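# Move the alphabetically first lettered box into the tote

## Task

Find the box in this office whose top letter is earliest in the alphabet. Place that box, and no other object, inside the tote next to the door so that no part of it sticks out past the tote's rim. The robot must not tip over or finish leaning, or the task counts as failed.

## Robot and tools

ROBOT. A Hello Robot Stretch 3 with a single arm. It has a two-wheeled base, a lift that rides up a mast, and a telescoping arm that reaches out to the robot's RIGHT side. The gripper cannot reach forward on its own, so you drive the base to move it forward or back. The base is 0.33 m long and 0.34 m wide with a rounded back, and it pivots about the point between its drive wheels, 0.05 m behind the front edge. With the arm drawn in and the wrist folded, a turn sweeps a circle of radius 0.28 m. An unfolded, level wrist reaches beyond that circle. The base cannot move sideways.

FRAMES. Base frame: origin on the floor between the drive wheels, x forward, y left, z up, in metres. hand_pose is reported in this frame, at the point where the closed fingertips meet. With all wrist joints at zero, that hand frame has x up, y back along the arm toward the mast, and z toward the robot's rear. The fingertips are round pads 0.04 m wide. The odometry frame is the base frame as it was when the scene began. base_odometry counts wheel rotation only, so wheel slip shows up as travel. Heading is in rad, left positive, from -3.142 to 3.142.

move. Each call carries one action. The action is "base", "joints" or both, optionally with "speeds", "pace" or "contact_limits"; or "servos": "reboot" by itself, which re-enables any wrist or head servo that has shut off. "base" holds exactly one key. {"translate_m": d} is a relative drive of d metres straight ahead (negative drives backward), range -3 to 3. {"rotate_rad": d} is a relative turn in place of d radians, left positive, range -6.4 to 6.4. Both count from the base position given in the latest state report. "joints" is a single object of absolute targets keyed by joint name: lift_m 0 to 1.1 m; arm_m 0 to 0.52 m extension; wrist_yaw_rad -1.345 to 4.42 (0 points along the arm, positive swings toward the front); wrist_pitch_rad -1.57 to 0.451 (0 level, negative tips fingertips down); wrist_roll_rad -2.911 to 2.918 (0 means fingers side by side and level); gripper_m -0.089 to 0.179 (larger is wider; the true fingertip gap is 0.007 m smaller near closed and 0.025 m smaller wide open); head_pan_rad -3.953 to 1.73 (0 forward, positive left, -1.57 looks along the arm); head_tilt_rad -1.53 to 0.419 (negative looks down). "pace" is "default" or "max". "speeds" sets per-motion top speeds by key, no higher than max: translate_m 0.12/0.30 m/s, rotate_rad 0.76/1.90 rad/s, lift_m 0.11/0.15 m/s, arm_m 0.14/0.40 m/s. The base is capped at 0.10 m/s and 0.63 rad/s unless lift_m is under 0.30, arm_m under 0.03 and wrist_yaw_rad over 2.54. "contact_limits" stops a motion once its motor_effort reaches the value (1 to 100): arm_m takes a number (negative sense when retracting); lift_m takes {"down": v, "up": v} as percent push beyond free motion (below about 12 may halt in free air; default about 32 to 47 down, 21 to 36 up); translate_m and rotate_rad take a number checked against either wheel. Put each limit in the same action as its command. "cameras" is a list from head_camera, nav_camera, wrist_camera, all; [] means none. "blocking" false returns at once while motion continues. Unknown keys make a call invalid; out-of-range values get it refused, and then later calls in that reply are skipped.

Other tools. wait {"seconds": 0 to 10} commands nothing and returns state. stop brakes everything still moving. zoom_image {"camera", "region": [x0, y0, x1, y1]} in pixels, at most 504 by 504, on that camera's newest picture. finished_scene {"scene": current number} ends the scene for good; the goal must stay met once the robot is left alone.

RESULTS. "move" is done or the worst status. base_status and joint_status: done, moving, off_target (at rest short of target, maybe still pushing), contact_stop (that joint goes slack until commanded again), time_out, torque_fault (limp until reboot). on_its_own lists what happened uncommanded; its "held at" is a target, not a reading. joint_positions are readings. lidar_m: 12 distances in 30-degree sectors, 1st straight ahead, counter-clockwise (4th left, 7th behind, 10th right), seen only at a height of 0.17 m; "-" means nothing or closer than 0.15 m. wrist_depth_mm and head_depth_mm are 7x7 grids of median depth in mm. turned_by_wheels and turned_by_imu give the turn since the last result; trust the IMU if they disagree by more than 0.15. base_tilt in degrees, forward and right positive, with a fixed offset of up to about 4. motor_effort in percent, peak in brackets; wrist_pitch tops out near 45 and roll near 72. "pictures" names the image order. head_camera images are rotated: turn a quarter clockwise; nav_camera: a quarter counterclockwise.

GRIPPING. To hold, command gripper_m less than the object's width. To let go, command at least 0.05 above its width. Readings do not prove a grasp; look at the cameras.

CAUTIONS. Before folding the wrist over the base (wrist_yaw_rad 3.0) or unfolding it, have lift_m between 0.32 and 0.95, wrist_pitch_rad -0.4 and roll near 0; once folded, lift may go down to 0.25. If yaw is below -0.4, keep pitch at -0.5 or lower. Pushing the arm into something rigid with the gripper above about 0.45 m, or driving while the gripper is caught on something, can tip the robot; if base_tilt shows a lean, back off. The wrist, head and base (without a limit) push blindly and servos can overheat. Avoid drops, releasing moving items, slams and hard shoves. A loose object may occasionally get nudged by something else.

Each tool is called after ">>>" as name(argument=value, ...), one argument or row to a line, values as JSON.

## Session

>>> move(
  joints={"head_pan_rad": 0.8, "head_tilt_rad": -0.35, "lift_m": 0.28},
  pace="max",
)

>>> move(
  joints={"head_pan_rad": -0.6, "head_tilt_rad": -0.35},
  pace="max",
  cameras=["head_camera", "nav_camera"],
)

>>> move(
  joints={"head_pan_rad": -2.0, "head_tilt_rad": -0.35},
  pace="max",
  cameras=["head_camera", "nav_camera"],
)

>>> move(
  joints={"head_pan_rad": -3.4, "head_tilt_rad": -0.35},
  pace="max",
  cameras=["head_camera", "nav_camera"],
)

Scene clock: 1.67 s.
move: done
base_odometry: x=+0.000 y=+0.000 heading=+0.000
turned_by_wheels: +0.000
turned_by_imu: +0.000
base_tilt: forward=+1.0 right=-0.2
lidar_m: 1.39 2.07 1.11 0.87 0.86 0.92 1.36 1.08 1.14 0.89 0.88 0.94
head_depth_mm: 1747 1824 1936 2033 2164 1867 1498 / 1832 1911 2052 2150 2231 1881 1490 / 1907 1997 2146 2266 2332 1841 1489 / 1992 2100 2229 2387 2475 1842 1485 / 2086 2207 2396 2524 2437 1843 1480 / 2137 2267 2417 1447 1502 1593 1486 / 1078 1126 1178 1223 1281 1355 1403
base_status: not commanded
joint_positions: lift_m=+0.280 arm_m=+0.002 wrist_yaw_rad=+2.888 wrist_pitch_rad=-0.324 wrist_roll_rad=+0.000 gripper_m=+0.037 head_pan_rad=+0.814 head_tilt_rad=-0.349
joint_status: all done
measured_speeds: translate_m=+0.000 rotate_rad=+0.000 lift_m=+0.000 arm_m=+0.000 wrist_yaw_rad=+0.000 wrist_pitch_rad=+0.000 wrist_roll_rad=+0.000 head_pan_rad=-0.024 head_tilt_rad=+0.000
motor_effort: left_wheel=-0.2(0.5) right_wheel=+2.1(2.6) lift_m=+21.3(24.6) arm_m=-12.7(12.7) wrist_yaw_rad=+0.8(1.3) wrist_pitch_rad=+3.0(3.4) wrist_roll_rad=+0.8(1.1) gripper_m=-0.2(1.4) head_pan_rad=-2.5(4.2) head_tilt_rad=-2.4(3.7)
hand_pose: x=+0.0376 y=+0.0810 z=+0.3143 quat_wxyz=(+0.202, +0.706, +0.025, +0.678) (m; base frame)
wrist_depth_mm: 128 153 - - - - - / 134 161 - - - - - / 142 157 - - - - - / 152 162 985 988 993 985 - / 166 174 793 740 743 755 738 / 571 185 128 554 131 601 593 / 499 197 295 496 471 503 499
pictures: head_camera (sideways), nav_camera (sideways), wrist_camera
Images, in order (width x height): head_camera 896x504, nav_camera 672x504, wrist_camera 644x364.

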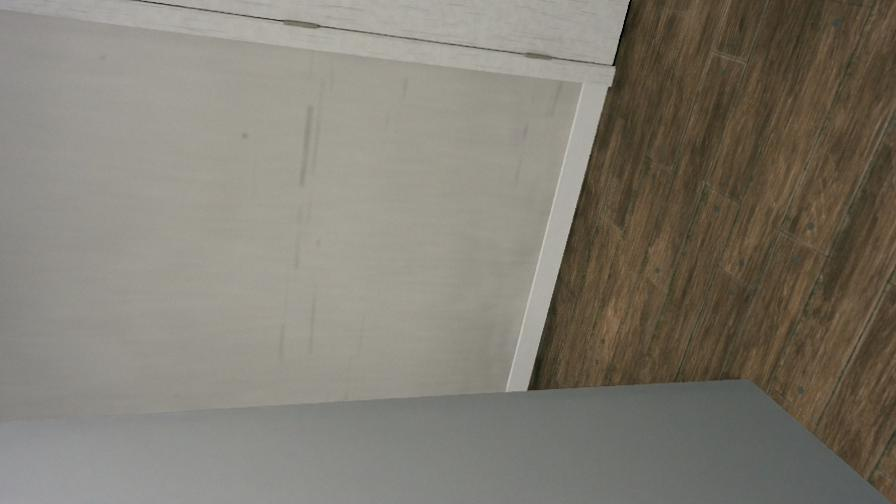

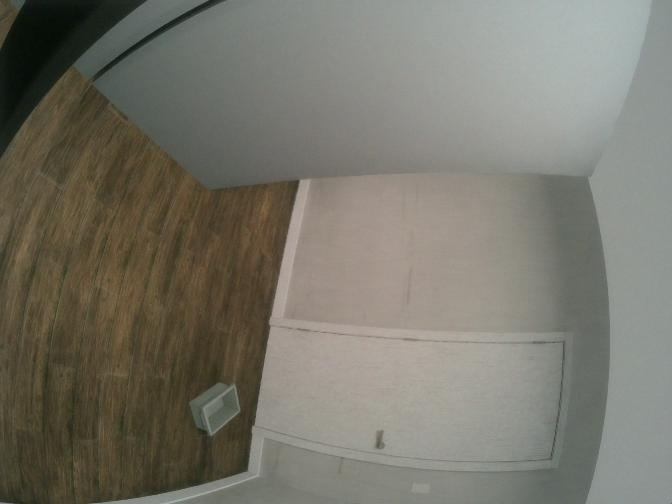

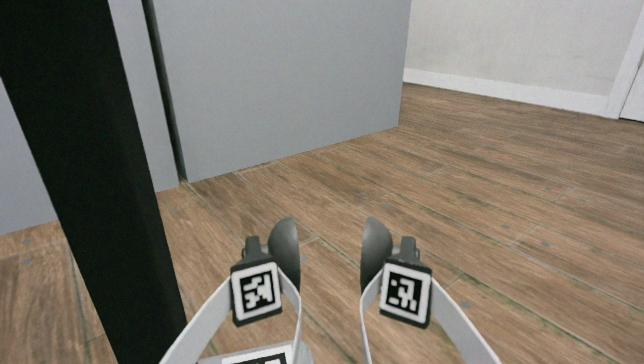

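Scene clock: 2.67 s.
move: done
base_odometry: x=+0.000 y=+0.000 heading=+0.000
turned_by_wheels: +0.000
turned_by_imu: +0.000
base_tilt: forward=+0.9 right=-0.2
lidar_m: 1.39 2.08 1.11 0.87 0.86 0.92 1.36 1.08 1.14 0.89 0.88 0.95
head_depth_mm: 745 780 823 871 916 968 1034 / 787 824 869 919 979 1044 1115 / 820 876 922 985 1046 1120 1205 / 860 932 989 1055 1130 1211 1316 / 909 997 1056 1138 1225 1330 1394 / 974 1066 1144 1236 1345 1465 1479 / 1047 1157 1242 1347 1473 1624 1477
base_status: not commanded
joint_positions: lift_m=+0.280 arm_m=+0.002 wrist_yaw_rad=+2.888 wrist_pitch_rad=-0.324 wrist_roll_rad=+0.000 gripper_m=+0.037 head_pan_rad=-0.628 head_tilt_rad=-0.350
joint_status: all done
measured_speeds: all 0
motor_effort: left_wheel=-0.3(0.5) right_wheel=+1.8(2.4) lift_m=+21.2(21.7) arm_m=-15.5(15.5) wrist_yaw_rad=+0.5(1.4) wrist_pitch_rad=+3.1(3.4) wrist_roll_rad=+0.8(1.1) gripper_m=-0.3(1.1) head_pan_rad=+0.2(5.5) head_tilt_rad=-2.0(3.7)
hand_pose: x=+0.0376 y=+0.0810 z=+0.3143 quat_wxyz=(+0.202, +0.706, +0.025, +0.678) (m; base frame)
wrist_depth_mm: 128 153 - - - - - / 134 161 - - - - - / 142 156 - - - - - / 151 162 976 - 988 999 998 / 166 173 787 753 739 745 748 / 570 185 128 556 131 592 604 / 496 197 294 504 467 501 500
pictures: head_camera (sideways), nav_camera (sideways)
Images, in order (width x height): head_camera 896x504, nav_camera 672x504.

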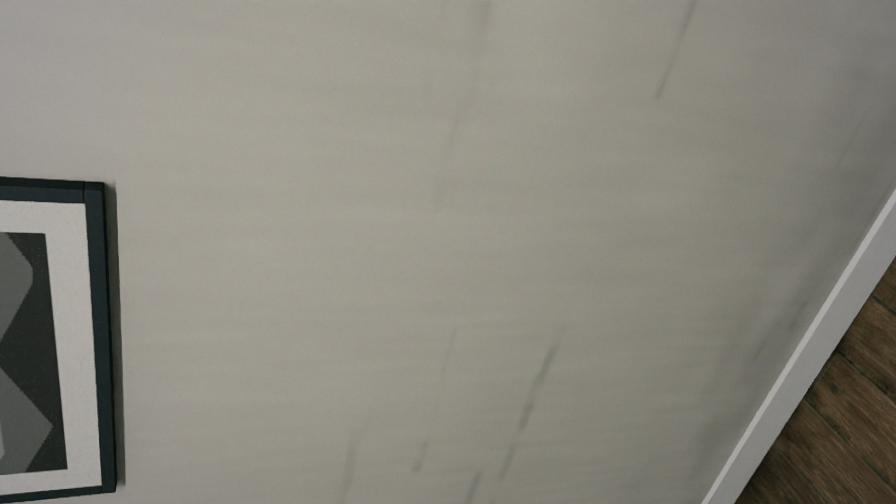

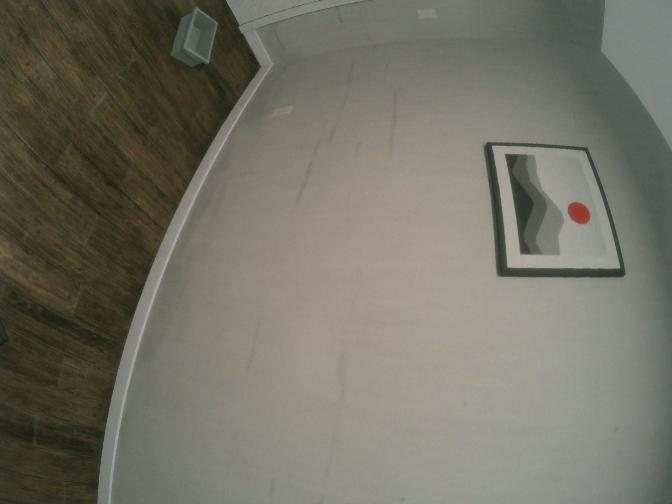

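Scene clock: 3.67 s.
move: done
base_odometry: x=+0.000 y=+0.000 heading=+0.000
turned_by_wheels: +0.000
turned_by_imu: +0.000
base_tilt: forward=+1.0 right=-0.1
lidar_m: 1.39 2.08 1.12 0.87 0.86 0.92 1.36 1.09 1.15 0.89 0.88 0.94
head_depth_mm: 1526 1616 1656 1103 1856 1862 1509 / 1388 1504 1623 1192 1816 1646 1493 / 1233 1321 1425 1457 1693 1780 1444 / 1109 1178 1262 1331 1460 1591 1495 / 1008 1069 1128 1209 1296 1387 1423 / 928 969 1026 1085 1159 1234 1315 / 854 898 940 990 1048 1116 1187
base_status: not commanded
joint_positions: lift_m=+0.280 arm_m=+0.002 wrist_yaw_rad=+2.888 wrist_pitch_rad=-0.324 wrist_roll_rad=+0.000 gripper_m=+0.037 head_pan_rad=-2.045 head_tilt_rad=-0.350
joint_status: all done
measured_speeds: all 0
motor_effort: left_wheel=-0.3(0.5) right_wheel=+1.8(2.4) lift_m=+21.2(21.7) arm_m=-18.4(18.4) wrist_yaw_rad=+1.1(1.1) wrist_pitch_rad=+3.1(3.4) wrist_roll_rad=+0.9(1.0) gripper_m=+0.6(1.1) head_pan_rad=+2.2(5.5) head_tilt_rad=-1.9(3.7)
hand_pose: x=+0.0376 y=+0.0810 z=+0.3143 quat_wxyz=(+0.202, +0.706, +0.025, +0.678) (m; base frame)
wrist_depth_mm: 128 153 - - - - - / 134 161 - - - - - / 142 156 - - - - - / 151 163 996 996 - 996 - / 166 173 775 736 750 758 756 / 568 184 128 560 131 601 596 / 496 197 294 499 468 501 500
pictures: head_camera (sideways), nav_camera (sideways)
Images, in order (width x height): head_camera 896x504, nav_camera 672x504.

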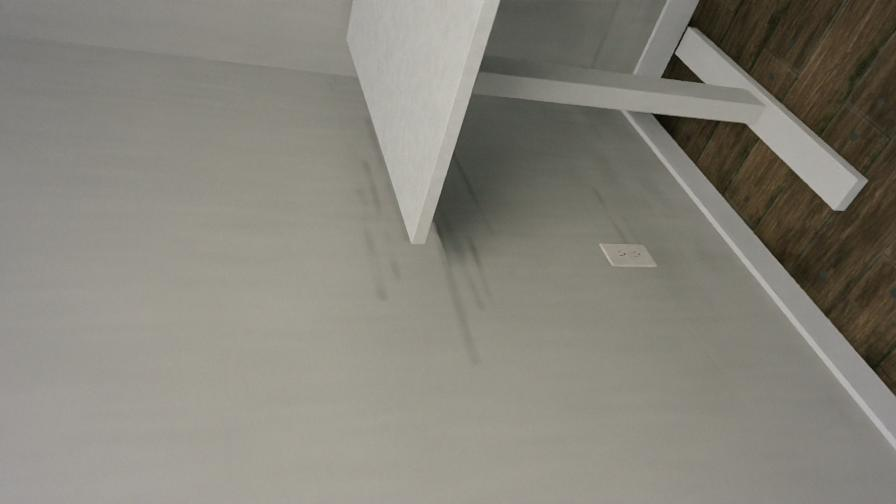

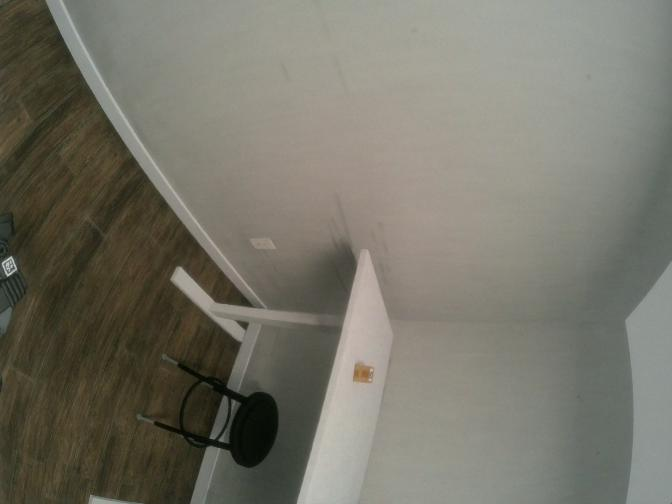

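Scene clock: 4.63 s.
move: done
base_odometry: x=+0.000 y=+0.000 heading=+0.000
turned_by_wheels: +0.000
turned_by_imu: +0.000
base_tilt: forward=+1.0 right=-0.2
lidar_m: 1.40 2.08 1.12 0.87 0.86 0.92 1.36 1.09 1.14 0.90 0.88 0.95
head_depth_mm: 867 903 936 986 1031 1085 1133 / 951 996 1043 1091 1146 1215 1286 / 1054 1099 1153 1224 1295 1380 1422 / 1165 1231 1316 1359 1480 1595 1488 / 1321 1390 1485 1265 1744 1770 1457 / 1518 1615 1692 1250 1564 1661 1496 / 1513 1592 1631 1140 1878 1843 1480
base_status: not commanded
joint_positions: lift_m=+0.280 arm_m=+0.002 wrist_yaw_rad=+2.888 wrist_pitch_rad=-0.324 wrist_roll_rad=+0.000 gripper_m=+0.037 head_pan_rad=-3.452 head_tilt_rad=-0.350
joint_status: all done
measured_speeds: all 0
motor_effort: left_wheel=-0.4(0.4) right_wheel=+2.0(2.5) lift_m=+21.2(21.5) arm_m=-20.5(20.9) wrist_yaw_rad=+0.9(1.4) wrist_pitch_rad=+2.8(3.4) wrist_roll_rad=+0.8(1.0) gripper_m=-0.1(1.2) head_pan_rad=+1.8(4.5) head_tilt_rad=-1.9(4.8)
hand_pose: x=+0.0376 y=+0.0810 z=+0.3143 quat_wxyz=(+0.202, +0.706, +0.025, +0.678) (m; base frame)
wrist_depth_mm: 128 153 - - - - - / 134 161 - - - - - / 143 157 - - - - - / 151 162 980 990 - 983 - / 166 174 785 747 743 755 751 / 570 185 128 553 131 603 602 / 498 197 295 502 469 496 501
pictures: head_camera (sideways), nav_camera (sideways)
Images, in order (width x height): head_camera 896x504, nav_camera 672x504.

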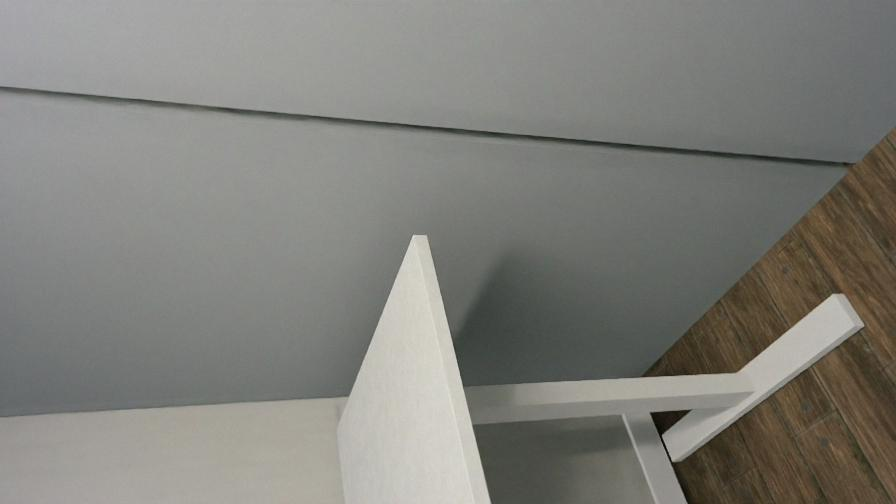

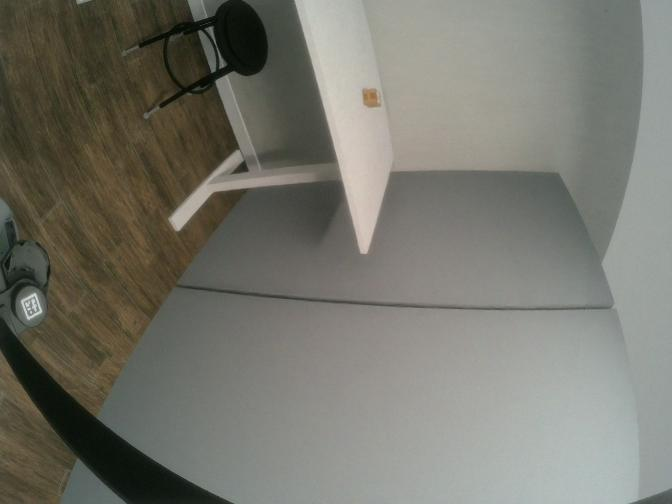

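>>> move(
  joints={"head_pan_rad": -2.75, "head_tilt_rad": -0.35},
  pace="max",
  cameras=["head_camera"],
)

Scene clock: 24.30 s.
move: done
base_odometry: x=+0.000 y=+0.000 heading=+0.000
turned_by_wheels: +0.000
turned_by_imu: +0.001
base_tilt: forward=+1.1 right=-0.1
lidar_m: 1.39 2.08 1.12 0.87 0.86 0.92 1.36 1.08 1.14 0.89 0.88 0.95
head_depth_mm: 1418 1509 1584 1097 1823 1863 1501 / 1426 1507 1574 1098 1842 1871 1500 / 1425 1522 1573 1091 1805 1788 1456 / 1435 1520 1578 1082 1405 1785 1481 / 1450 1528 1595 1077 1404 1681 1481 / 1446 1538 1598 1066 1874 1828 1489 / 1463 1544 1618 1056 1866 1828 1480
base_status: not commanded
joint_positions: lift_m=+0.280 arm_m=+0.002 wrist_yaw_rad=+2.888 wrist_pitch_rad=-0.324 wrist_roll_rad=+0.000 gripper_m=+0.037 head_pan_rad=-2.733 head_tilt_rad=-0.350
joint_status: all done
measured_speeds: all 0
motor_effort: left_wheel=-0.3(0.4) right_wheel=+1.9(2.5) lift_m=+21.1(21.1) arm_m=-23.3(23.4) wrist_yaw_rad=+0.7(1.2) wrist_pitch_rad=+3.0(3.3) wrist_roll_rad=+0.9(1.2) gripper_m=-0.2(1.2) head_pan_rad=+2.2(4.1) head_tilt_rad=-1.3(4.0)
hand_pose: x=+0.0376 y=+0.0810 z=+0.3143 quat_wxyz=(+0.202, +0.706, +0.025, +0.678) (m; base frame)
wrist_depth_mm: 128 154 - - - - - / 134 161 - - - - - / 142 156 - - - - - / 151 162 968 990 - - - / 166 174 792 742 745 756 746 / 571 184 128 555 131 599 600 / 496 197 295 498 469 500 500
pictures: head_camera (sideways)
Images, in order (width x height): head_camera 896x504.

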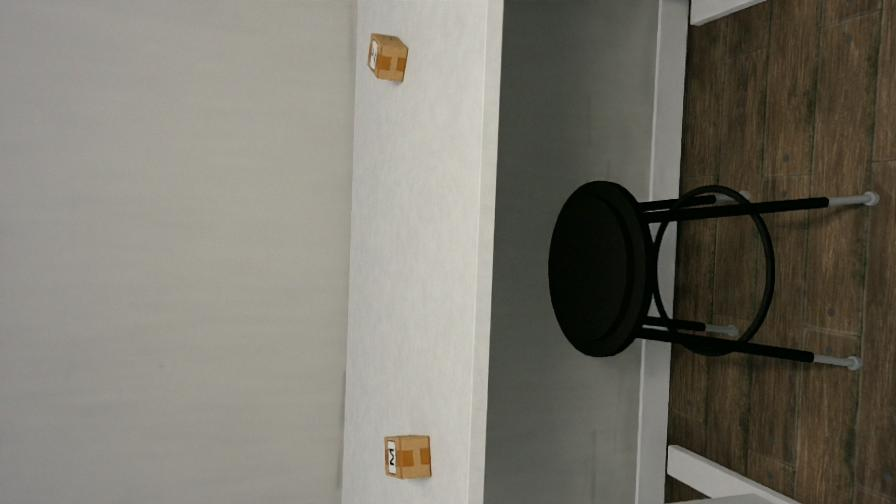

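>>> zoom_image(
  camera="head_camera",
  region=[350, 20, 430, 90],
)

>>> zoom_image(
  camera="head_camera",
  region=[370, 425, 450, 490],
)

>>> move(
  joints={"head_pan_rad": 0.15, "head_tilt_rad": -0.4},
  pace="max",
  cameras=["head_camera", "nav_camera"],
)

Scaled by 6.300 from the camera's 896x504 image, which has a finer 1280x720 frame.

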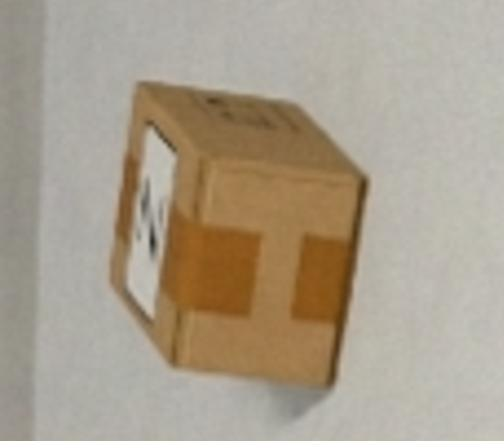

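Scaled by 6.300 from the camera's 896x504 image, which has a finer 1280x720 frame.

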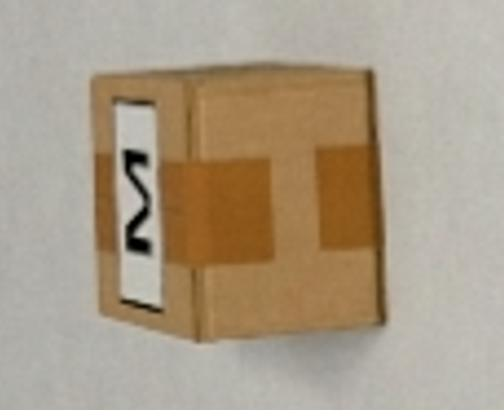

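Scene clock: 29.73 s.
move: done
base_odometry: x=+0.000 y=+0.000 heading=+0.000
turned_by_wheels: +0.000
turned_by_imu: +0.001
base_tilt: forward=+1.1 right=+0.0
lidar_m: 1.39 2.08 1.11 0.87 0.86 0.92 1.36 1.08 1.14 0.89 0.88 0.94
head_depth_mm: 1633 1668 1691 1742 1769 1704 1435 / 1839 1972 2120 2180 2114 1760 1438 / 1849 1969 2109 2291 2250 1738 1434 / 1789 1907 2052 2228 2240 1706 1434 / 1765 1876 1996 2173 2228 1727 1418 / 1732 1867 1992 2134 2237 1737 1415 / 1701 1812 1940 2072 2181 1742 1417
base_status: not commanded
joint_positions: lift_m=+0.280 arm_m=+0.002 wrist_yaw_rad=+2.888 wrist_pitch_rad=-0.324 wrist_roll_rad=+0.000 gripper_m=+0.037 head_pan_rad=+0.166 head_tilt_rad=-0.400
joint_status: all done
measured_speeds: translate_m=+0.000 rotate_rad=+0.000 lift_m=+0.000 arm_m=+0.000 wrist_yaw_rad=+0.000 wrist_pitch_rad=+0.000 wrist_roll_rad=+0.000 head_pan_rad=-0.024 head_tilt_rad=+0.000
motor_effort: left_wheel=-0.2(0.4) right_wheel=+1.8(2.5) lift_m=+20.4(21.0) arm_m=-23.2(23.5) wrist_yaw_rad=+1.1(1.3) wrist_pitch_rad=+2.9(3.3) wrist_roll_rad=+0.9(1.1) gripper_m=-0.7(1.5) head_pan_rad=-2.3(6.1) head_tilt_rad=-1.9(3.9)
hand_pose: x=+0.0376 y=+0.0810 z=+0.3143 quat_wxyz=(+0.202, +0.706, +0.025, +0.678) (m; base frame)
wrist_depth_mm: 128 153 - - - - - / 134 161 - - - - - / 142 156 - - - - - / 151 162 982 990 982 987 991 / 166 173 788 755 752 744 753 / 573 184 128 548 131 596 602 / 491 197 294 498 468 504 500
pictures: head_camera (sideways), nav_camera (sideways)
Images, in order (width x height): head_camera 896x504, nav_camera 672x504.

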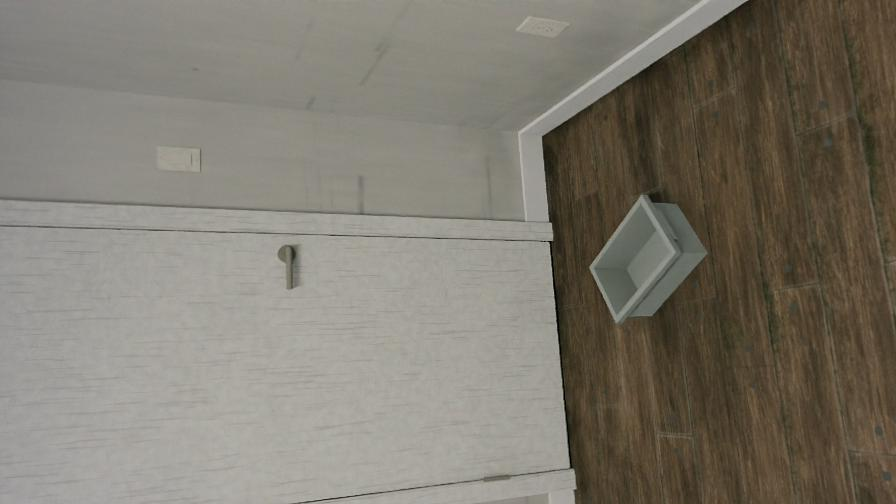

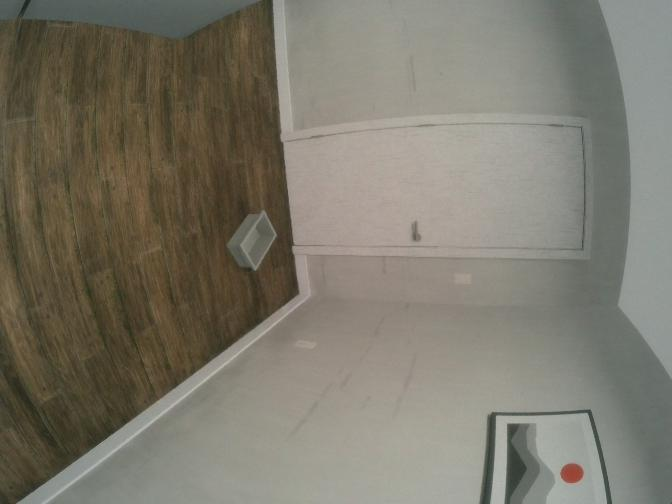

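>>> move(
  base={"rotate_rad": 0.569},
  joints={"head_pan_rad": 0.6, "head_tilt_rad": -0.35},
  pace="max",
  cameras=[],
)

>>> move(
  base={"translate_m": 1.63},
  joints={"head_pan_rad": 1.38},
  pace="max",
  cameras=["nav_camera"],
)

>>> move(
  base={"rotate_rad": 1.386},
  joints={"head_pan_rad": 0.5},
  pace="max",
  cameras=["nav_camera", "head_camera"],
)

Scene clock: 50.93 s.
move: done
base_odometry: x=+0.000 y=+0.000 heading=+0.569
turned_by_wheels: +0.569
turned_by_imu: +0.567
base_tilt: forward=+1.1 right=-0.2
lidar_m: 2.07 1.07 0.86 0.86 0.93 1.36 1.08 1.11 0.89 0.88 0.96 1.47
head_depth_mm: 2022 2103 2195 2294 2369 1840 1494 / 2120 2255 2419 2511 2442 1853 1489 / 1099 1178 1269 1367 1507 1661 1489 / 1000 1063 1140 1227 1323 1439 1474 / 926 979 1038 1104 1186 1291 1367 / 857 898 948 1007 1074 1147 1237 / 796 836 881 924 984 1043 1117
base_status: done
joint_positions: lift_m=+0.280 arm_m=+0.002 wrist_yaw_rad=+2.888 wrist_pitch_rad=-0.324 wrist_roll_rad=+0.000 gripper_m=+0.037 head_pan_rad=+0.604 head_tilt_rad=-0.353
joint_status: all done
measured_speeds: all 0
motor_effort: left_wheel=-8.6(17.0) right_wheel=+7.5(15.6) lift_m=+23.0(23.1) arm_m=-23.3(23.5) wrist_yaw_rad=+0.7(1.2) wrist_pitch_rad=+3.3(3.4) wrist_roll_rad=+0.8(1.0) gripper_m=-0.3(1.1) head_pan_rad=+2.0(5.0) head_tilt_rad=+3.5(5.4)
hand_pose: x=+0.0376 y=+0.0810 z=+0.3143 quat_wxyz=(+0.202, +0.706, +0.025, +0.678) (m; base frame)
wrist_depth_mm: 128 140 - 887 - - - / 135 145 - 922 - - - / 142 149 - 991 - - - / 151 160 932 926 - 998 - / 168 174 779 751 749 740 748 / 569 185 128 552 131 601 599 / 496 196 295 501 470 500 500
pictures: none
No camera images: "cameras" was empty.

Scene clock: 57.77 s.
move: done
base_odometry: x=+1.373 y=+0.878 heading=+0.569
turned_by_wheels: +0.000
turned_by_imu: -0.001
base_tilt: forward=+1.0 right=-0.2
lidar_m: 0.47 0.53 0.81 3.27 0.89 1.06 2.70 1.39 1.11 1.10 0.59 0.48
head_depth_mm: 1564 1543 1523 1505 1485 1473 1414 / 2460 2360 2283 2254 2163 1834 1501 / 3138 3342 3522 3405 2447 1849 1484 / 3149 3279 3558 3575 2444 1837 1490 / 3166 3309 3474 3381 2413 1853 1475 / 3137 3365 3493 3606 2412 1830 1481 / 3119 3303 3486 3531 2420 1830 1476
base_status: done
joint_positions: lift_m=+0.280 arm_m=+0.002 wrist_yaw_rad=+2.888 wrist_pitch_rad=-0.324 wrist_roll_rad=+0.000 gripper_m=+0.037 head_pan_rad=+1.380 head_tilt_rad=-0.350
joint_status: all done
measured_speeds: all 0
motor_effort: left_wheel=+6.8(14.2) right_wheel=+1.3(14.5) lift_m=+28.1(30.6) arm_m=-17.2(23.2) wrist_yaw_rad=+0.8(1.5) wrist_pitch_rad=+2.9(3.6) wrist_roll_rad=+0.8(1.1) gripper_m=+0.7(1.6) head_pan_rad=-3.3(5.6) head_tilt_rad=+3.6(5.5)
hand_pose: x=+0.0376 y=+0.0810 z=+0.3143 quat_wxyz=(+0.202, +0.706, +0.025, +0.678) (m; base frame)
wrist_depth_mm: 128 - - - - - - / 134 - - - - - - / 142 - - - - - - / 152 169 980 993 991 - - / 166 173 790 748 755 707 - / 570 184 128 554 131 605 516 / 495 197 293 499 470 501 486
pictures: nav_camera (sideways)
Images, in order (width x height): nav_camera 672x504.

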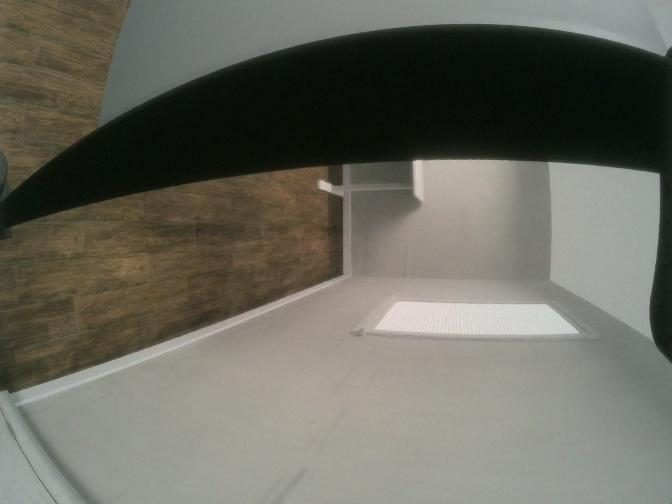

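Scene clock: 59.77 s.
move: done
base_odometry: x=+1.373 y=+0.878 heading=+1.954
turned_by_wheels: +1.386
turned_by_imu: +1.380
base_tilt: forward=+0.8 right=-0.1
lidar_m: 1.53 0.79 0.85 2.00 1.68 1.17 1.10 0.71 0.50 0.47 0.47 0.66
head_depth_mm: 3099 3244 3471 3436 2496 1859 1499 / 3207 3386 3554 3657 2445 1851 1497 / 3316 3512 3737 3649 2457 1859 1494 / 856 915 979 1057 1148 1255 1378 / 735 773 820 873 934 1002 1080 / 657 696 742 796 858 933 1023 / 683 726 784 851 925 1008 1120
base_status: done
joint_positions: lift_m=+0.280 arm_m=+0.002 wrist_yaw_rad=+2.888 wrist_pitch_rad=-0.324 wrist_roll_rad=+0.000 gripper_m=+0.037 head_pan_rad=+0.489 head_tilt_rad=-0.349
joint_status: all done
measured_speeds: all 0
motor_effort: left_wheel=-9.3(16.5) right_wheel=+8.4(17.2) lift_m=+24.3(28.3) arm_m=-23.0(23.7) wrist_yaw_rad=+0.7(1.4) wrist_pitch_rad=+3.2(3.5) wrist_roll_rad=+0.8(1.1) gripper_m=-0.6(1.2) head_pan_rad=+3.0(4.8) head_tilt_rad=+4.0(5.1)
hand_pose: x=+0.0376 y=+0.0810 z=+0.3143 quat_wxyz=(+0.202, +0.706, +0.025, +0.678) (m; base frame)
wrist_depth_mm: 129 - - - - - - / 134 - - - - - - / 142 - - - - - - / 151 169 984 - - - 884 / 169 174 778 755 751 756 744 / 565 184 128 555 131 603 602 / 499 197 295 497 473 503 499
pictures: head_camera (sideways), nav_camera (sideways)
Images, in order (width x height): head_camera 896x504, nav_camera 672x504.

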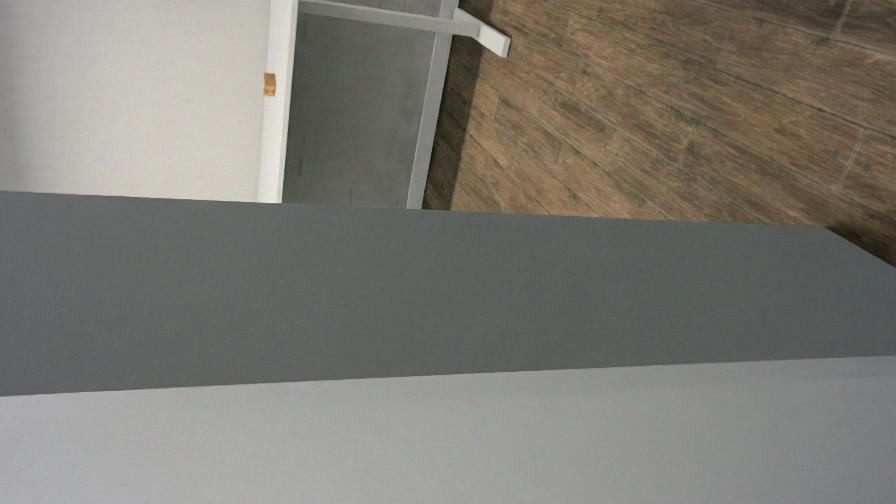

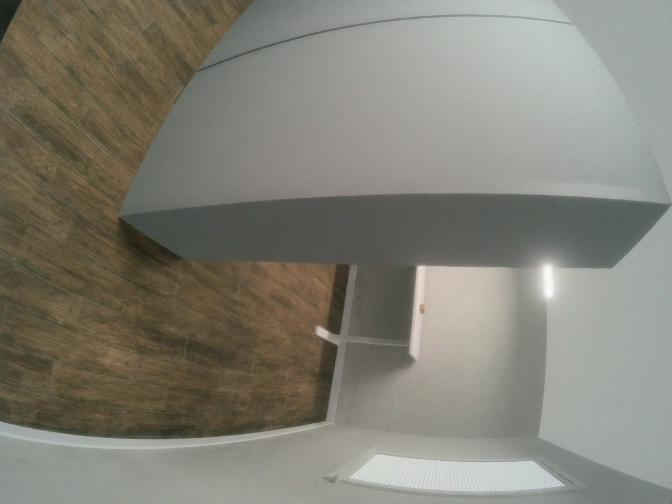

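>>> move(
  base={"translate_m": 1.6},
  joints={"head_pan_rad": 0.4, "head_tilt_rad": -0.3},
  pace="max",
  contact_limits={"translate_m": 40},
  cameras=["head_camera"],
)

Scene clock: 87.67 s.
move: done
base_odometry: x=+0.775 y=+2.361 heading=+1.954
turned_by_wheels: +0.000
turned_by_imu: -0.001
base_tilt: forward=+1.1 right=+0.0
lidar_m: 1.20 1.72 2.45 3.38 0.76 0.77 1.93 0.59 0.41 0.39 0.39 0.52
head_depth_mm: 1734 1818 1895 1989 2114 1971 1583 / 1810 1884 1969 2106 2187 1979 1561 / 1864 1947 2013 2172 2292 1973 1555 / 1938 2037 2116 1793 2339 1905 1556 / 2028 2133 2202 2375 2485 1951 1562 / 2088 2211 2282 2504 2563 1952 1539 / 2190 2307 2390 2638 2620 1932 1548
base_status: done
joint_positions: lift_m=+0.280 arm_m=+0.002 wrist_yaw_rad=+2.888 wrist_pitch_rad=-0.324 wrist_roll_rad=+0.000 gripper_m=+0.037 head_pan_rad=+0.400 head_tilt_rad=-0.299
joint_status: all done
measured_speeds: all 0
motor_effort: left_wheel=+4.6(14.8) right_wheel=+3.6(15.0) lift_m=+28.7(30.6) arm_m=-14.4(20.5) wrist_yaw_rad=+0.8(1.3) wrist_pitch_rad=+3.0(3.6) wrist_roll_rad=+0.7(1.1) gripper_m=+0.5(1.3) head_pan_rad=-2.1(4.7) head_tilt_rad=+3.2(5.0)
contact_limits: translate_m 40 (maximum 100)
hand_pose: x=+0.0376 y=+0.0810 z=+0.3143 quat_wxyz=(+0.202, +0.706, +0.025, +0.678) (m; base frame)
wrist_depth_mm: 128 - - - - - - / 134 - - - - - - / 142 - - - - - - / 151 169 995 - - 998 - / 169 173 791 745 757 747 761 / 572 185 128 558 131 601 605 / 494 196 295 500 470 501 502
pictures: head_camera (sideways)
Images, in order (width x height): head_camera 896x504.

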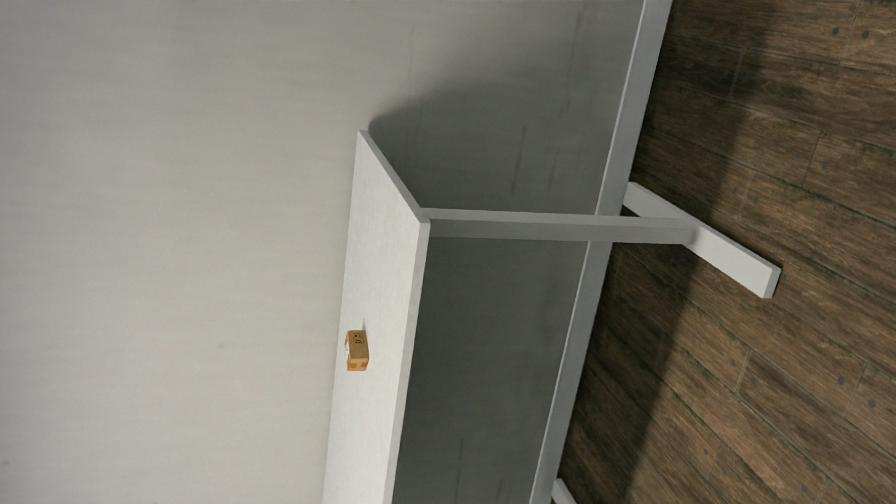

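>>> move(
  base={"rotate_rad": 1.05},
  pace="max",
  joints={"head_pan_rad": 0.0, "head_tilt_rad": -0.3},
  cameras=["head_camera"],
)

>>> move(
  base={"translate_m": 1.3},
  pace="max",
  joints={"head_pan_rad": 0.0, "head_tilt_rad": -0.35},
  contact_limits={"translate_m": 40},
  cameras=["head_camera"],
)

Scene clock: 93.27 s.
move: done
base_odometry: x=+0.775 y=+2.361 heading=+3.004
turned_by_wheels: +1.050
turned_by_imu: +1.046
base_tilt: forward=+0.9 right=-0.2
lidar_m: 2.45 2.92 0.76 0.77 1.99 0.60 0.41 0.39 0.39 0.51 1.19 1.72
head_depth_mm: 2370 2478 2417 2593 2602 1991 1571 / 2649 2778 2724 2822 2576 1974 1565 / 3052 3129 3173 3378 2664 1987 1576 / 3365 3508 3698 3856 2653 1945 1564 / 3221 3365 3620 3724 2673 1952 1556 / 3041 3205 3315 3418 2644 1965 1547 / 2926 3046 3149 3384 2620 1971 1543
base_status: done
joint_positions: lift_m=+0.280 arm_m=+0.002 wrist_yaw_rad=+2.888 wrist_pitch_rad=-0.324 wrist_roll_rad=+0.000 gripper_m=+0.037 head_pan_rad=-0.010 head_tilt_rad=-0.299
joint_status: all done
measured_speeds: all 0
motor_effort: left_wheel=-8.0(18.1) right_wheel=+10.3(16.3) lift_m=+22.3(24.9) arm_m=-17.2(17.2) wrist_yaw_rad=+0.8(1.1) wrist_pitch_rad=+3.2(3.4) wrist_roll_rad=+0.9(1.1) gripper_m=-0.2(1.3) head_pan_rad=+2.8(3.8) head_tilt_rad=+1.4(4.7)
hand_pose: x=+0.0376 y=+0.0810 z=+0.3143 quat_wxyz=(+0.202, +0.706, +0.025, +0.678) (m; base frame)
wrist_depth_mm: 128 - - - - - - / 134 - - - - - - / 142 - - - - - - / 151 169 987 936 978 993 998 / 169 174 774 748 747 750 751 / 570 184 128 559 131 595 602 / 497 196 294 497 468 501 503
pictures: head_camera (sideways)
Images, in order (width x height): head_camera 896x504.

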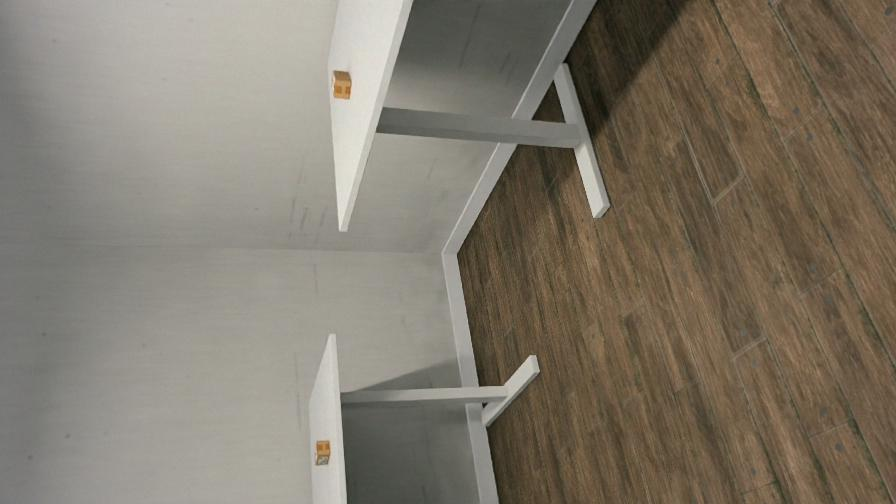

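Scene clock: 98.97 s.
move: done
base_odometry: x=-0.513 y=+2.540 heading=+3.004
turned_by_wheels: +0.000
turned_by_imu: -0.001
base_tilt: forward=+0.9 right=-0.1
lidar_m: 1.20 1.89 2.05 1.31 1.29 1.31 1.56 1.46 1.48 1.01 1.35 1.18
head_depth_mm: 1551 1605 1672 1020 1201 1329 1437 / 1734 1798 1890 1010 2055 1865 1419 / 1964 2056 2128 1084 2307 1850 1482 / 2209 2334 2473 2690 2432 1839 1482 / 2180 2332 2474 2605 2403 1843 1481 / 2084 2200 2332 2495 2413 1828 1483 / 1983 2077 2158 2314 2287 1819 1476
base_status: done
joint_positions: lift_m=+0.280 arm_m=+0.002 wrist_yaw_rad=+2.888 wrist_pitch_rad=-0.324 wrist_roll_rad=+0.000 gripper_m=+0.037 head_pan_rad=+0.000 head_tilt_rad=-0.350
joint_status: all done
measured_speeds: all 0
motor_effort: left_wheel=+0.1(12.1) right_wheel=+6.7(20.0) lift_m=+21.2(22.6) arm_m=-21.8(23.6) wrist_yaw_rad=+0.9(1.2) wrist_pitch_rad=+2.9(3.5) wrist_roll_rad=+0.8(1.1) gripper_m=-0.6(1.2) head_pan_rad=+2.9(4.5) head_tilt_rad=-1.4(3.1)
contact_limits: translate_m 40 (maximum 100)
hand_pose: x=+0.0376 y=+0.0810 z=+0.3143 quat_wxyz=(+0.202, +0.706, +0.025, +0.678) (m; base frame)
wrist_depth_mm: 128 - - - - - - / 134 - - - - - - / 142 - - - - - - / 152 169 993 989 999 992 999 / 169 174 782 748 747 752 742 / 573 184 128 557 131 599 600 / 495 197 294 500 468 499 499
pictures: head_camera (sideways)
Images, in order (width x height): head_camera 896x504.

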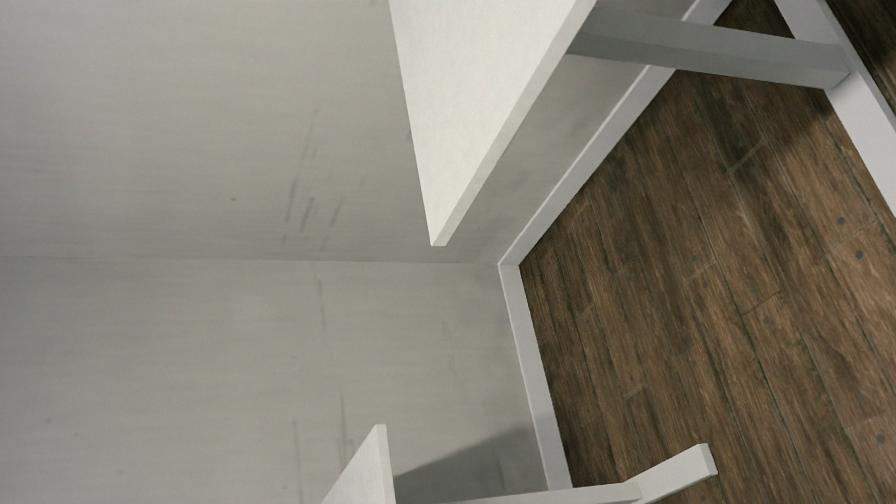

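>>> move(
  joints={"head_pan_rad": 0.55, "head_tilt_rad": -0.4},
  cameras=["head_camera"],
)

>>> move(
  joints={"head_pan_rad": -0.85, "head_tilt_rad": -0.4},
  cameras=["head_camera"],
)

Scene clock: 102.63 s.
move: done
base_odometry: x=-0.513 y=+2.540 heading=+3.004
turned_by_wheels: +0.000
turned_by_imu: +0.001
base_tilt: forward=+1.1 right=-0.2
lidar_m: 1.20 1.89 2.04 1.31 1.29 1.31 1.55 1.46 1.49 1.01 1.35 1.18
head_depth_mm: 1937 2088 2217 2388 2242 1758 1442 / 1951 2075 1949 2360 2182 1776 1430 / 1956 2089 1922 2421 2228 1772 1430 / 1960 2092 1910 2423 2268 1754 1428 / 1964 2110 1909 2429 2229 1753 1425 / 1972 2102 2129 2448 2238 1747 1416 / 1977 2119 2092 2424 2221 1739 1424
base_status: not commanded
joint_positions: lift_m=+0.280 arm_m=+0.002 wrist_yaw_rad=+2.888 wrist_pitch_rad=-0.324 wrist_roll_rad=+0.000 gripper_m=+0.037 head_pan_rad=+0.564 head_tilt_rad=-0.400
joint_status: all done
measured_speeds: all 0
motor_effort: left_wheel=+0.1(0.5) right_wheel=+6.9(7.1) lift_m=+23.5(23.6) arm_m=-20.4(21.4) wrist_yaw_rad=+0.7(1.3) wrist_pitch_rad=+3.2(3.2) wrist_roll_rad=+0.9(1.1) gripper_m=-0.7(1.2) head_pan_rad=+0.8(4.0) head_tilt_rad=-2.4(4.0)
contact_limits: translate_m 40 (maximum 100)
hand_pose: x=+0.0376 y=+0.0810 z=+0.3143 quat_wxyz=(+0.202, +0.706, +0.025, +0.678) (m; base frame)
wrist_depth_mm: 128 - - - - - - / 134 - - - - - - / 142 - - - - - - / 151 169 - 990 995 - - / 169 173 779 743 740 758 755 / 571 185 128 555 131 594 602 / 497 197 293 499 460 501 500
pictures: head_camera (sideways)
Images, in order (width x height): head_camera 896x504.

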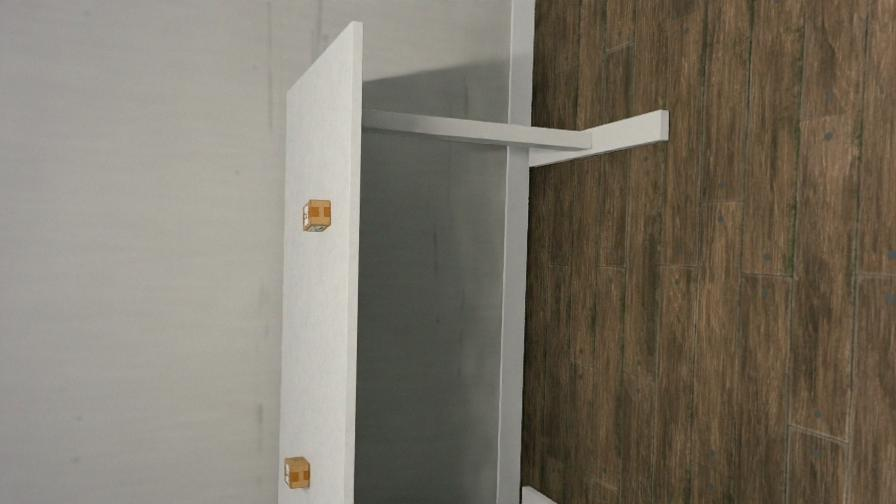

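Scene clock: 103.83 s.
move: done
base_odometry: x=-0.513 y=+2.540 heading=+3.004
turned_by_wheels: +0.000
turned_by_imu: +0.000
base_tilt: forward=+0.8 right=-0.1
lidar_m: 1.20 1.89 2.04 1.31 1.29 1.31 1.55 1.46 1.49 1.01 1.35 1.17
head_depth_mm: 1099 1179 1237 842 627 1582 1443 / 1117 1191 1257 891 651 1605 1433 / 1136 1208 1270 884 649 1640 1426 / 1148 1225 1290 880 677 1631 1434 / 1167 1251 1307 876 673 1672 1424 / 1180 1269 1337 870 704 1702 1431 / 1203 1289 1349 863 701 1686 1421
base_status: not commanded
joint_positions: lift_m=+0.280 arm_m=+0.002 wrist_yaw_rad=+2.888 wrist_pitch_rad=-0.324 wrist_roll_rad=+0.000 gripper_m=+0.037 head_pan_rad=-0.871 head_tilt_rad=-0.400
joint_status: all done
measured_speeds: all 0
motor_effort: left_wheel=+0.1(0.3) right_wheel=+6.8(7.6) lift_m=+24.0(24.1) arm_m=-20.4(21.1) wrist_yaw_rad=+1.3(1.3) wrist_pitch_rad=+3.1(3.3) wrist_roll_rad=+1.1(1.1) gripper_m=+0.2(1.2) head_pan_rad=-1.0(4.5) head_tilt_rad=-1.2(5.7)
contact_limits: translate_m 40 (maximum 100)
hand_pose: x=+0.0376 y=+0.0810 z=+0.3143 quat_wxyz=(+0.202, +0.706, +0.025, +0.678) (m; base frame)
wrist_depth_mm: 128 - - - - - - / 134 - - - - - - / 142 - - - - - - / 152 169 983 998 982 - - / 168 174 786 746 744 753 752 / 571 184 128 554 131 598 597 / 498 197 295 499 467 503 496
pictures: head_camera (sideways)
Images, in order (width x height): head_camera 896x504.

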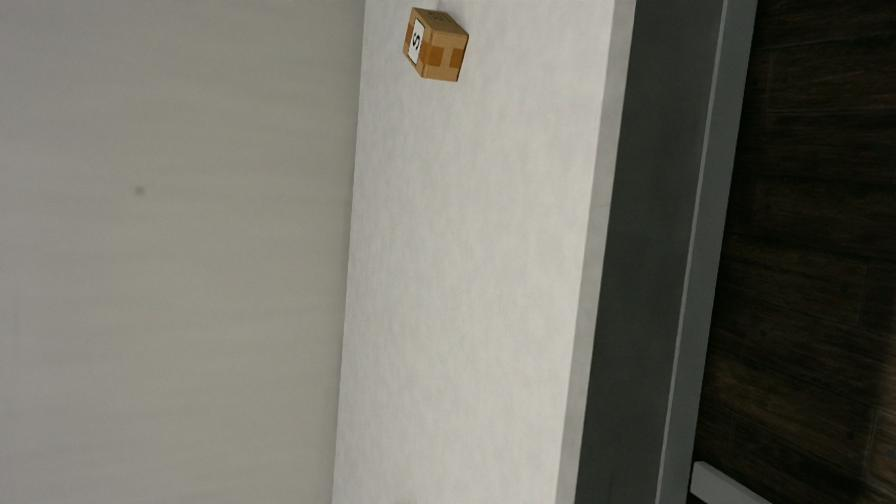

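>>> move(
  joints={"head_pan_rad": -0.55, "head_tilt_rad": -0.4},
  cameras=["head_camera"],
)

>>> zoom_image(
  camera="head_camera",
  region=[340, 300, 540, 440],
)

>>> move(
  joints={"head_pan_rad": 0.65, "head_tilt_rad": -0.35},
  cameras=["head_camera"],
)

>>> zoom_image(
  camera="head_camera",
  region=[280, 120, 400, 220],
)

>>> zoom_image(
  camera="head_camera",
  region=[260, 380, 380, 480],
)

Scene clock: 109.90 s.
move: done
base_odometry: x=-0.513 y=+2.540 heading=+3.004
turned_by_wheels: +0.000
turned_by_imu: +0.001
base_tilt: forward=+1.0 right=-0.1
lidar_m: 1.20 1.89 2.05 1.31 1.29 1.31 1.55 1.46 1.49 1.01 1.35 1.18
head_depth_mm: 1133 1196 1255 893 627 1553 1430 / 1177 1241 1302 887 681 1637 1430 / 1240 1304 1375 884 713 1690 1426 / 1293 1384 1417 878 1721 1751 1430 / 1353 1448 1501 874 1851 1652 1420 / 1426 1537 1604 867 1343 1633 1401 / 1512 1635 1761 921 2081 1743 1416
base_status: not commanded
joint_positions: lift_m=+0.280 arm_m=+0.002 wrist_yaw_rad=+2.888 wrist_pitch_rad=-0.324 wrist_roll_rad=+0.000 gripper_m=+0.037 head_pan_rad=-0.543 head_tilt_rad=-0.400
joint_status: all done
measured_speeds: all 0
motor_effort: left_wheel=+0.0(0.2) right_wheel=+6.6(7.1) lift_m=+25.9(26.0) arm_m=-19.1(19.6) wrist_yaw_rad=+0.6(1.2) wrist_pitch_rad=+3.2(3.3) wrist_roll_rad=+0.8(1.2) gripper_m=+0.4(0.8) head_pan_rad=+2.1(4.2) head_tilt_rad=-2.1(3.6)
contact_limits: translate_m 40 (maximum 100)
hand_pose: x=+0.0376 y=+0.0810 z=+0.3143 quat_wxyz=(+0.202, +0.706, +0.025, +0.678) (m; base frame)
wrist_depth_mm: 128 - - - - - - / 135 - - - - - - / 142 - - - - - - / 151 170 984 - 983 998 980 / 169 173 788 742 744 755 745 / 570 184 128 551 131 598 600 / 494 197 295 500 468 502 502
pictures: head_camera (sideways)
Images, in order (width x height): head_camera 896x504.

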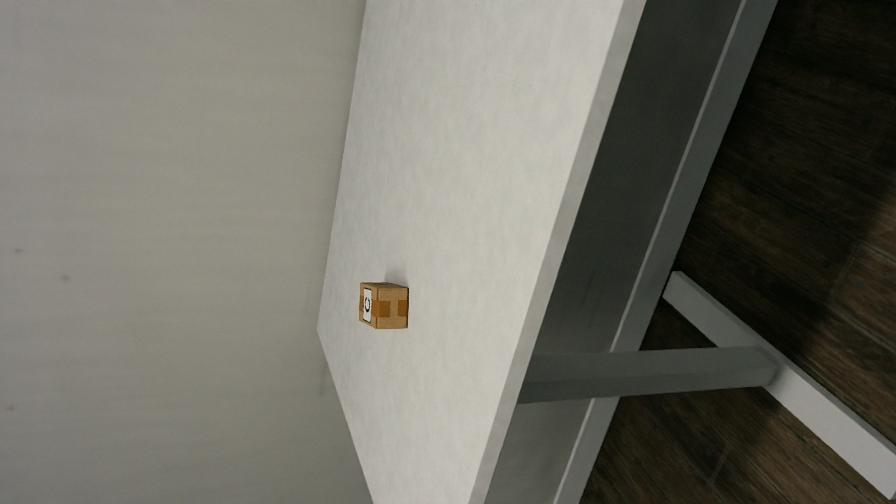

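Scaled by 2.520 from the camera's 896x504 image, which has a finer 1280x720 frame.

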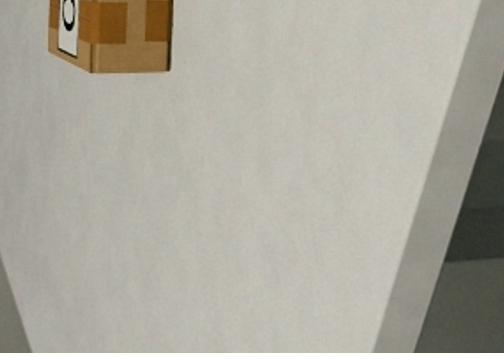

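Scene clock: 111.03 s.
move: done
base_odometry: x=-0.513 y=+2.540 heading=+3.004
turned_by_wheels: +0.000
turned_by_imu: +0.000
base_tilt: forward=+0.9 right=-0.2
lidar_m: 1.20 1.89 2.04 1.31 1.28 1.31 1.55 1.46 1.48 1.01 1.35 1.18
head_depth_mm: 1937 2032 2098 2279 2235 1856 1499 / 1950 2071 2141 2315 2428 1847 1496 / 1982 2084 2157 2393 2416 1856 1473 / 1994 2133 2146 2418 2427 1836 1487 / 2021 2147 2113 2470 2430 1829 1474 / 2051 2165 2092 2508 2420 1823 1468 / 2077 2231 2061 2439 2199 1821 1471
base_status: not commanded
joint_positions: lift_m=+0.280 arm_m=+0.002 wrist_yaw_rad=+2.888 wrist_pitch_rad=-0.324 wrist_roll_rad=+0.000 gripper_m=+0.037 head_pan_rad=+0.681 head_tilt_rad=-0.354
joint_status: all done
measured_speeds: all 0
motor_effort: left_wheel=+0.2(0.3) right_wheel=+6.4(7.4) lift_m=+26.4(26.5) arm_m=-18.6(19.3) wrist_yaw_rad=+0.9(1.2) wrist_pitch_rad=+3.0(3.4) wrist_roll_rad=+0.9(1.1) gripper_m=-0.4(1.0) head_pan_rad=+0.2(6.2) head_tilt_rad=+4.0(5.7)
contact_limits: translate_m 40 (maximum 100)
hand_pose: x=+0.0376 y=+0.0810 z=+0.3143 quat_wxyz=(+0.202, +0.706, +0.025, +0.678) (m; base frame)
wrist_depth_mm: 128 - - - - - - / 134 - - - - - - / 142 - - - - - - / 151 169 995 996 990 - - / 169 174 774 745 758 747 748 / 574 185 128 550 131 605 602 / 496 197 294 500 469 499 498
pictures: head_camera (sideways)
Images, in order (width x height): head_camera 896x504.

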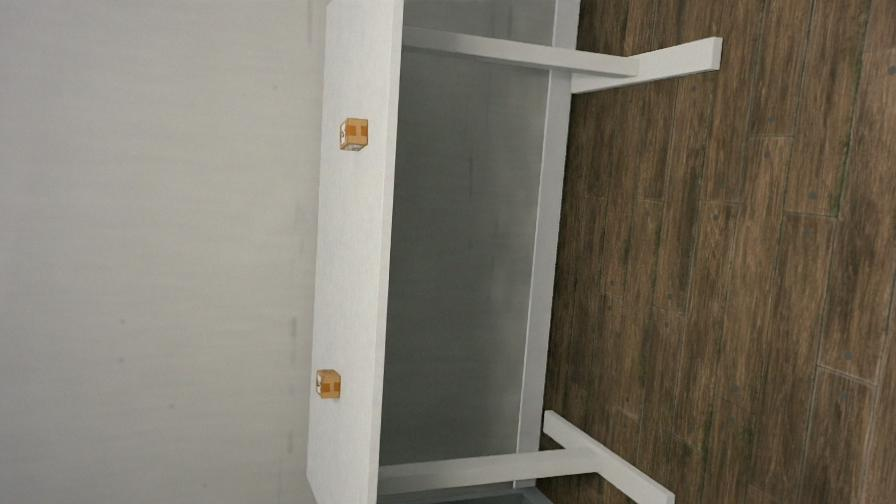

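Scaled by 4.200 from the camera's 896x504 image, which has a finer 1280x720 frame.

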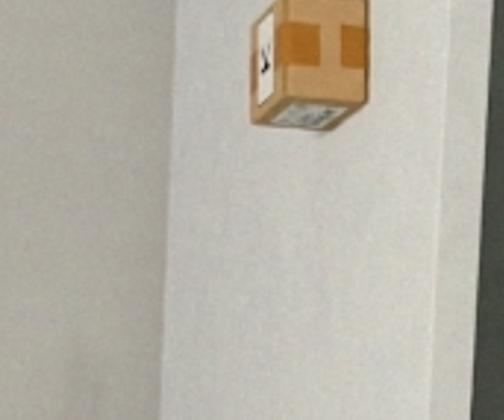

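Scaled by 4.200 from the camera's 896x504 image, which has a finer 1280x720 frame.

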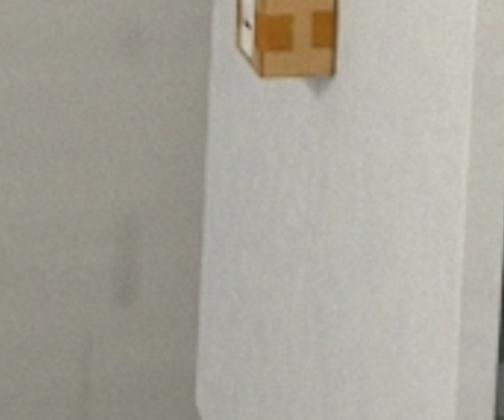

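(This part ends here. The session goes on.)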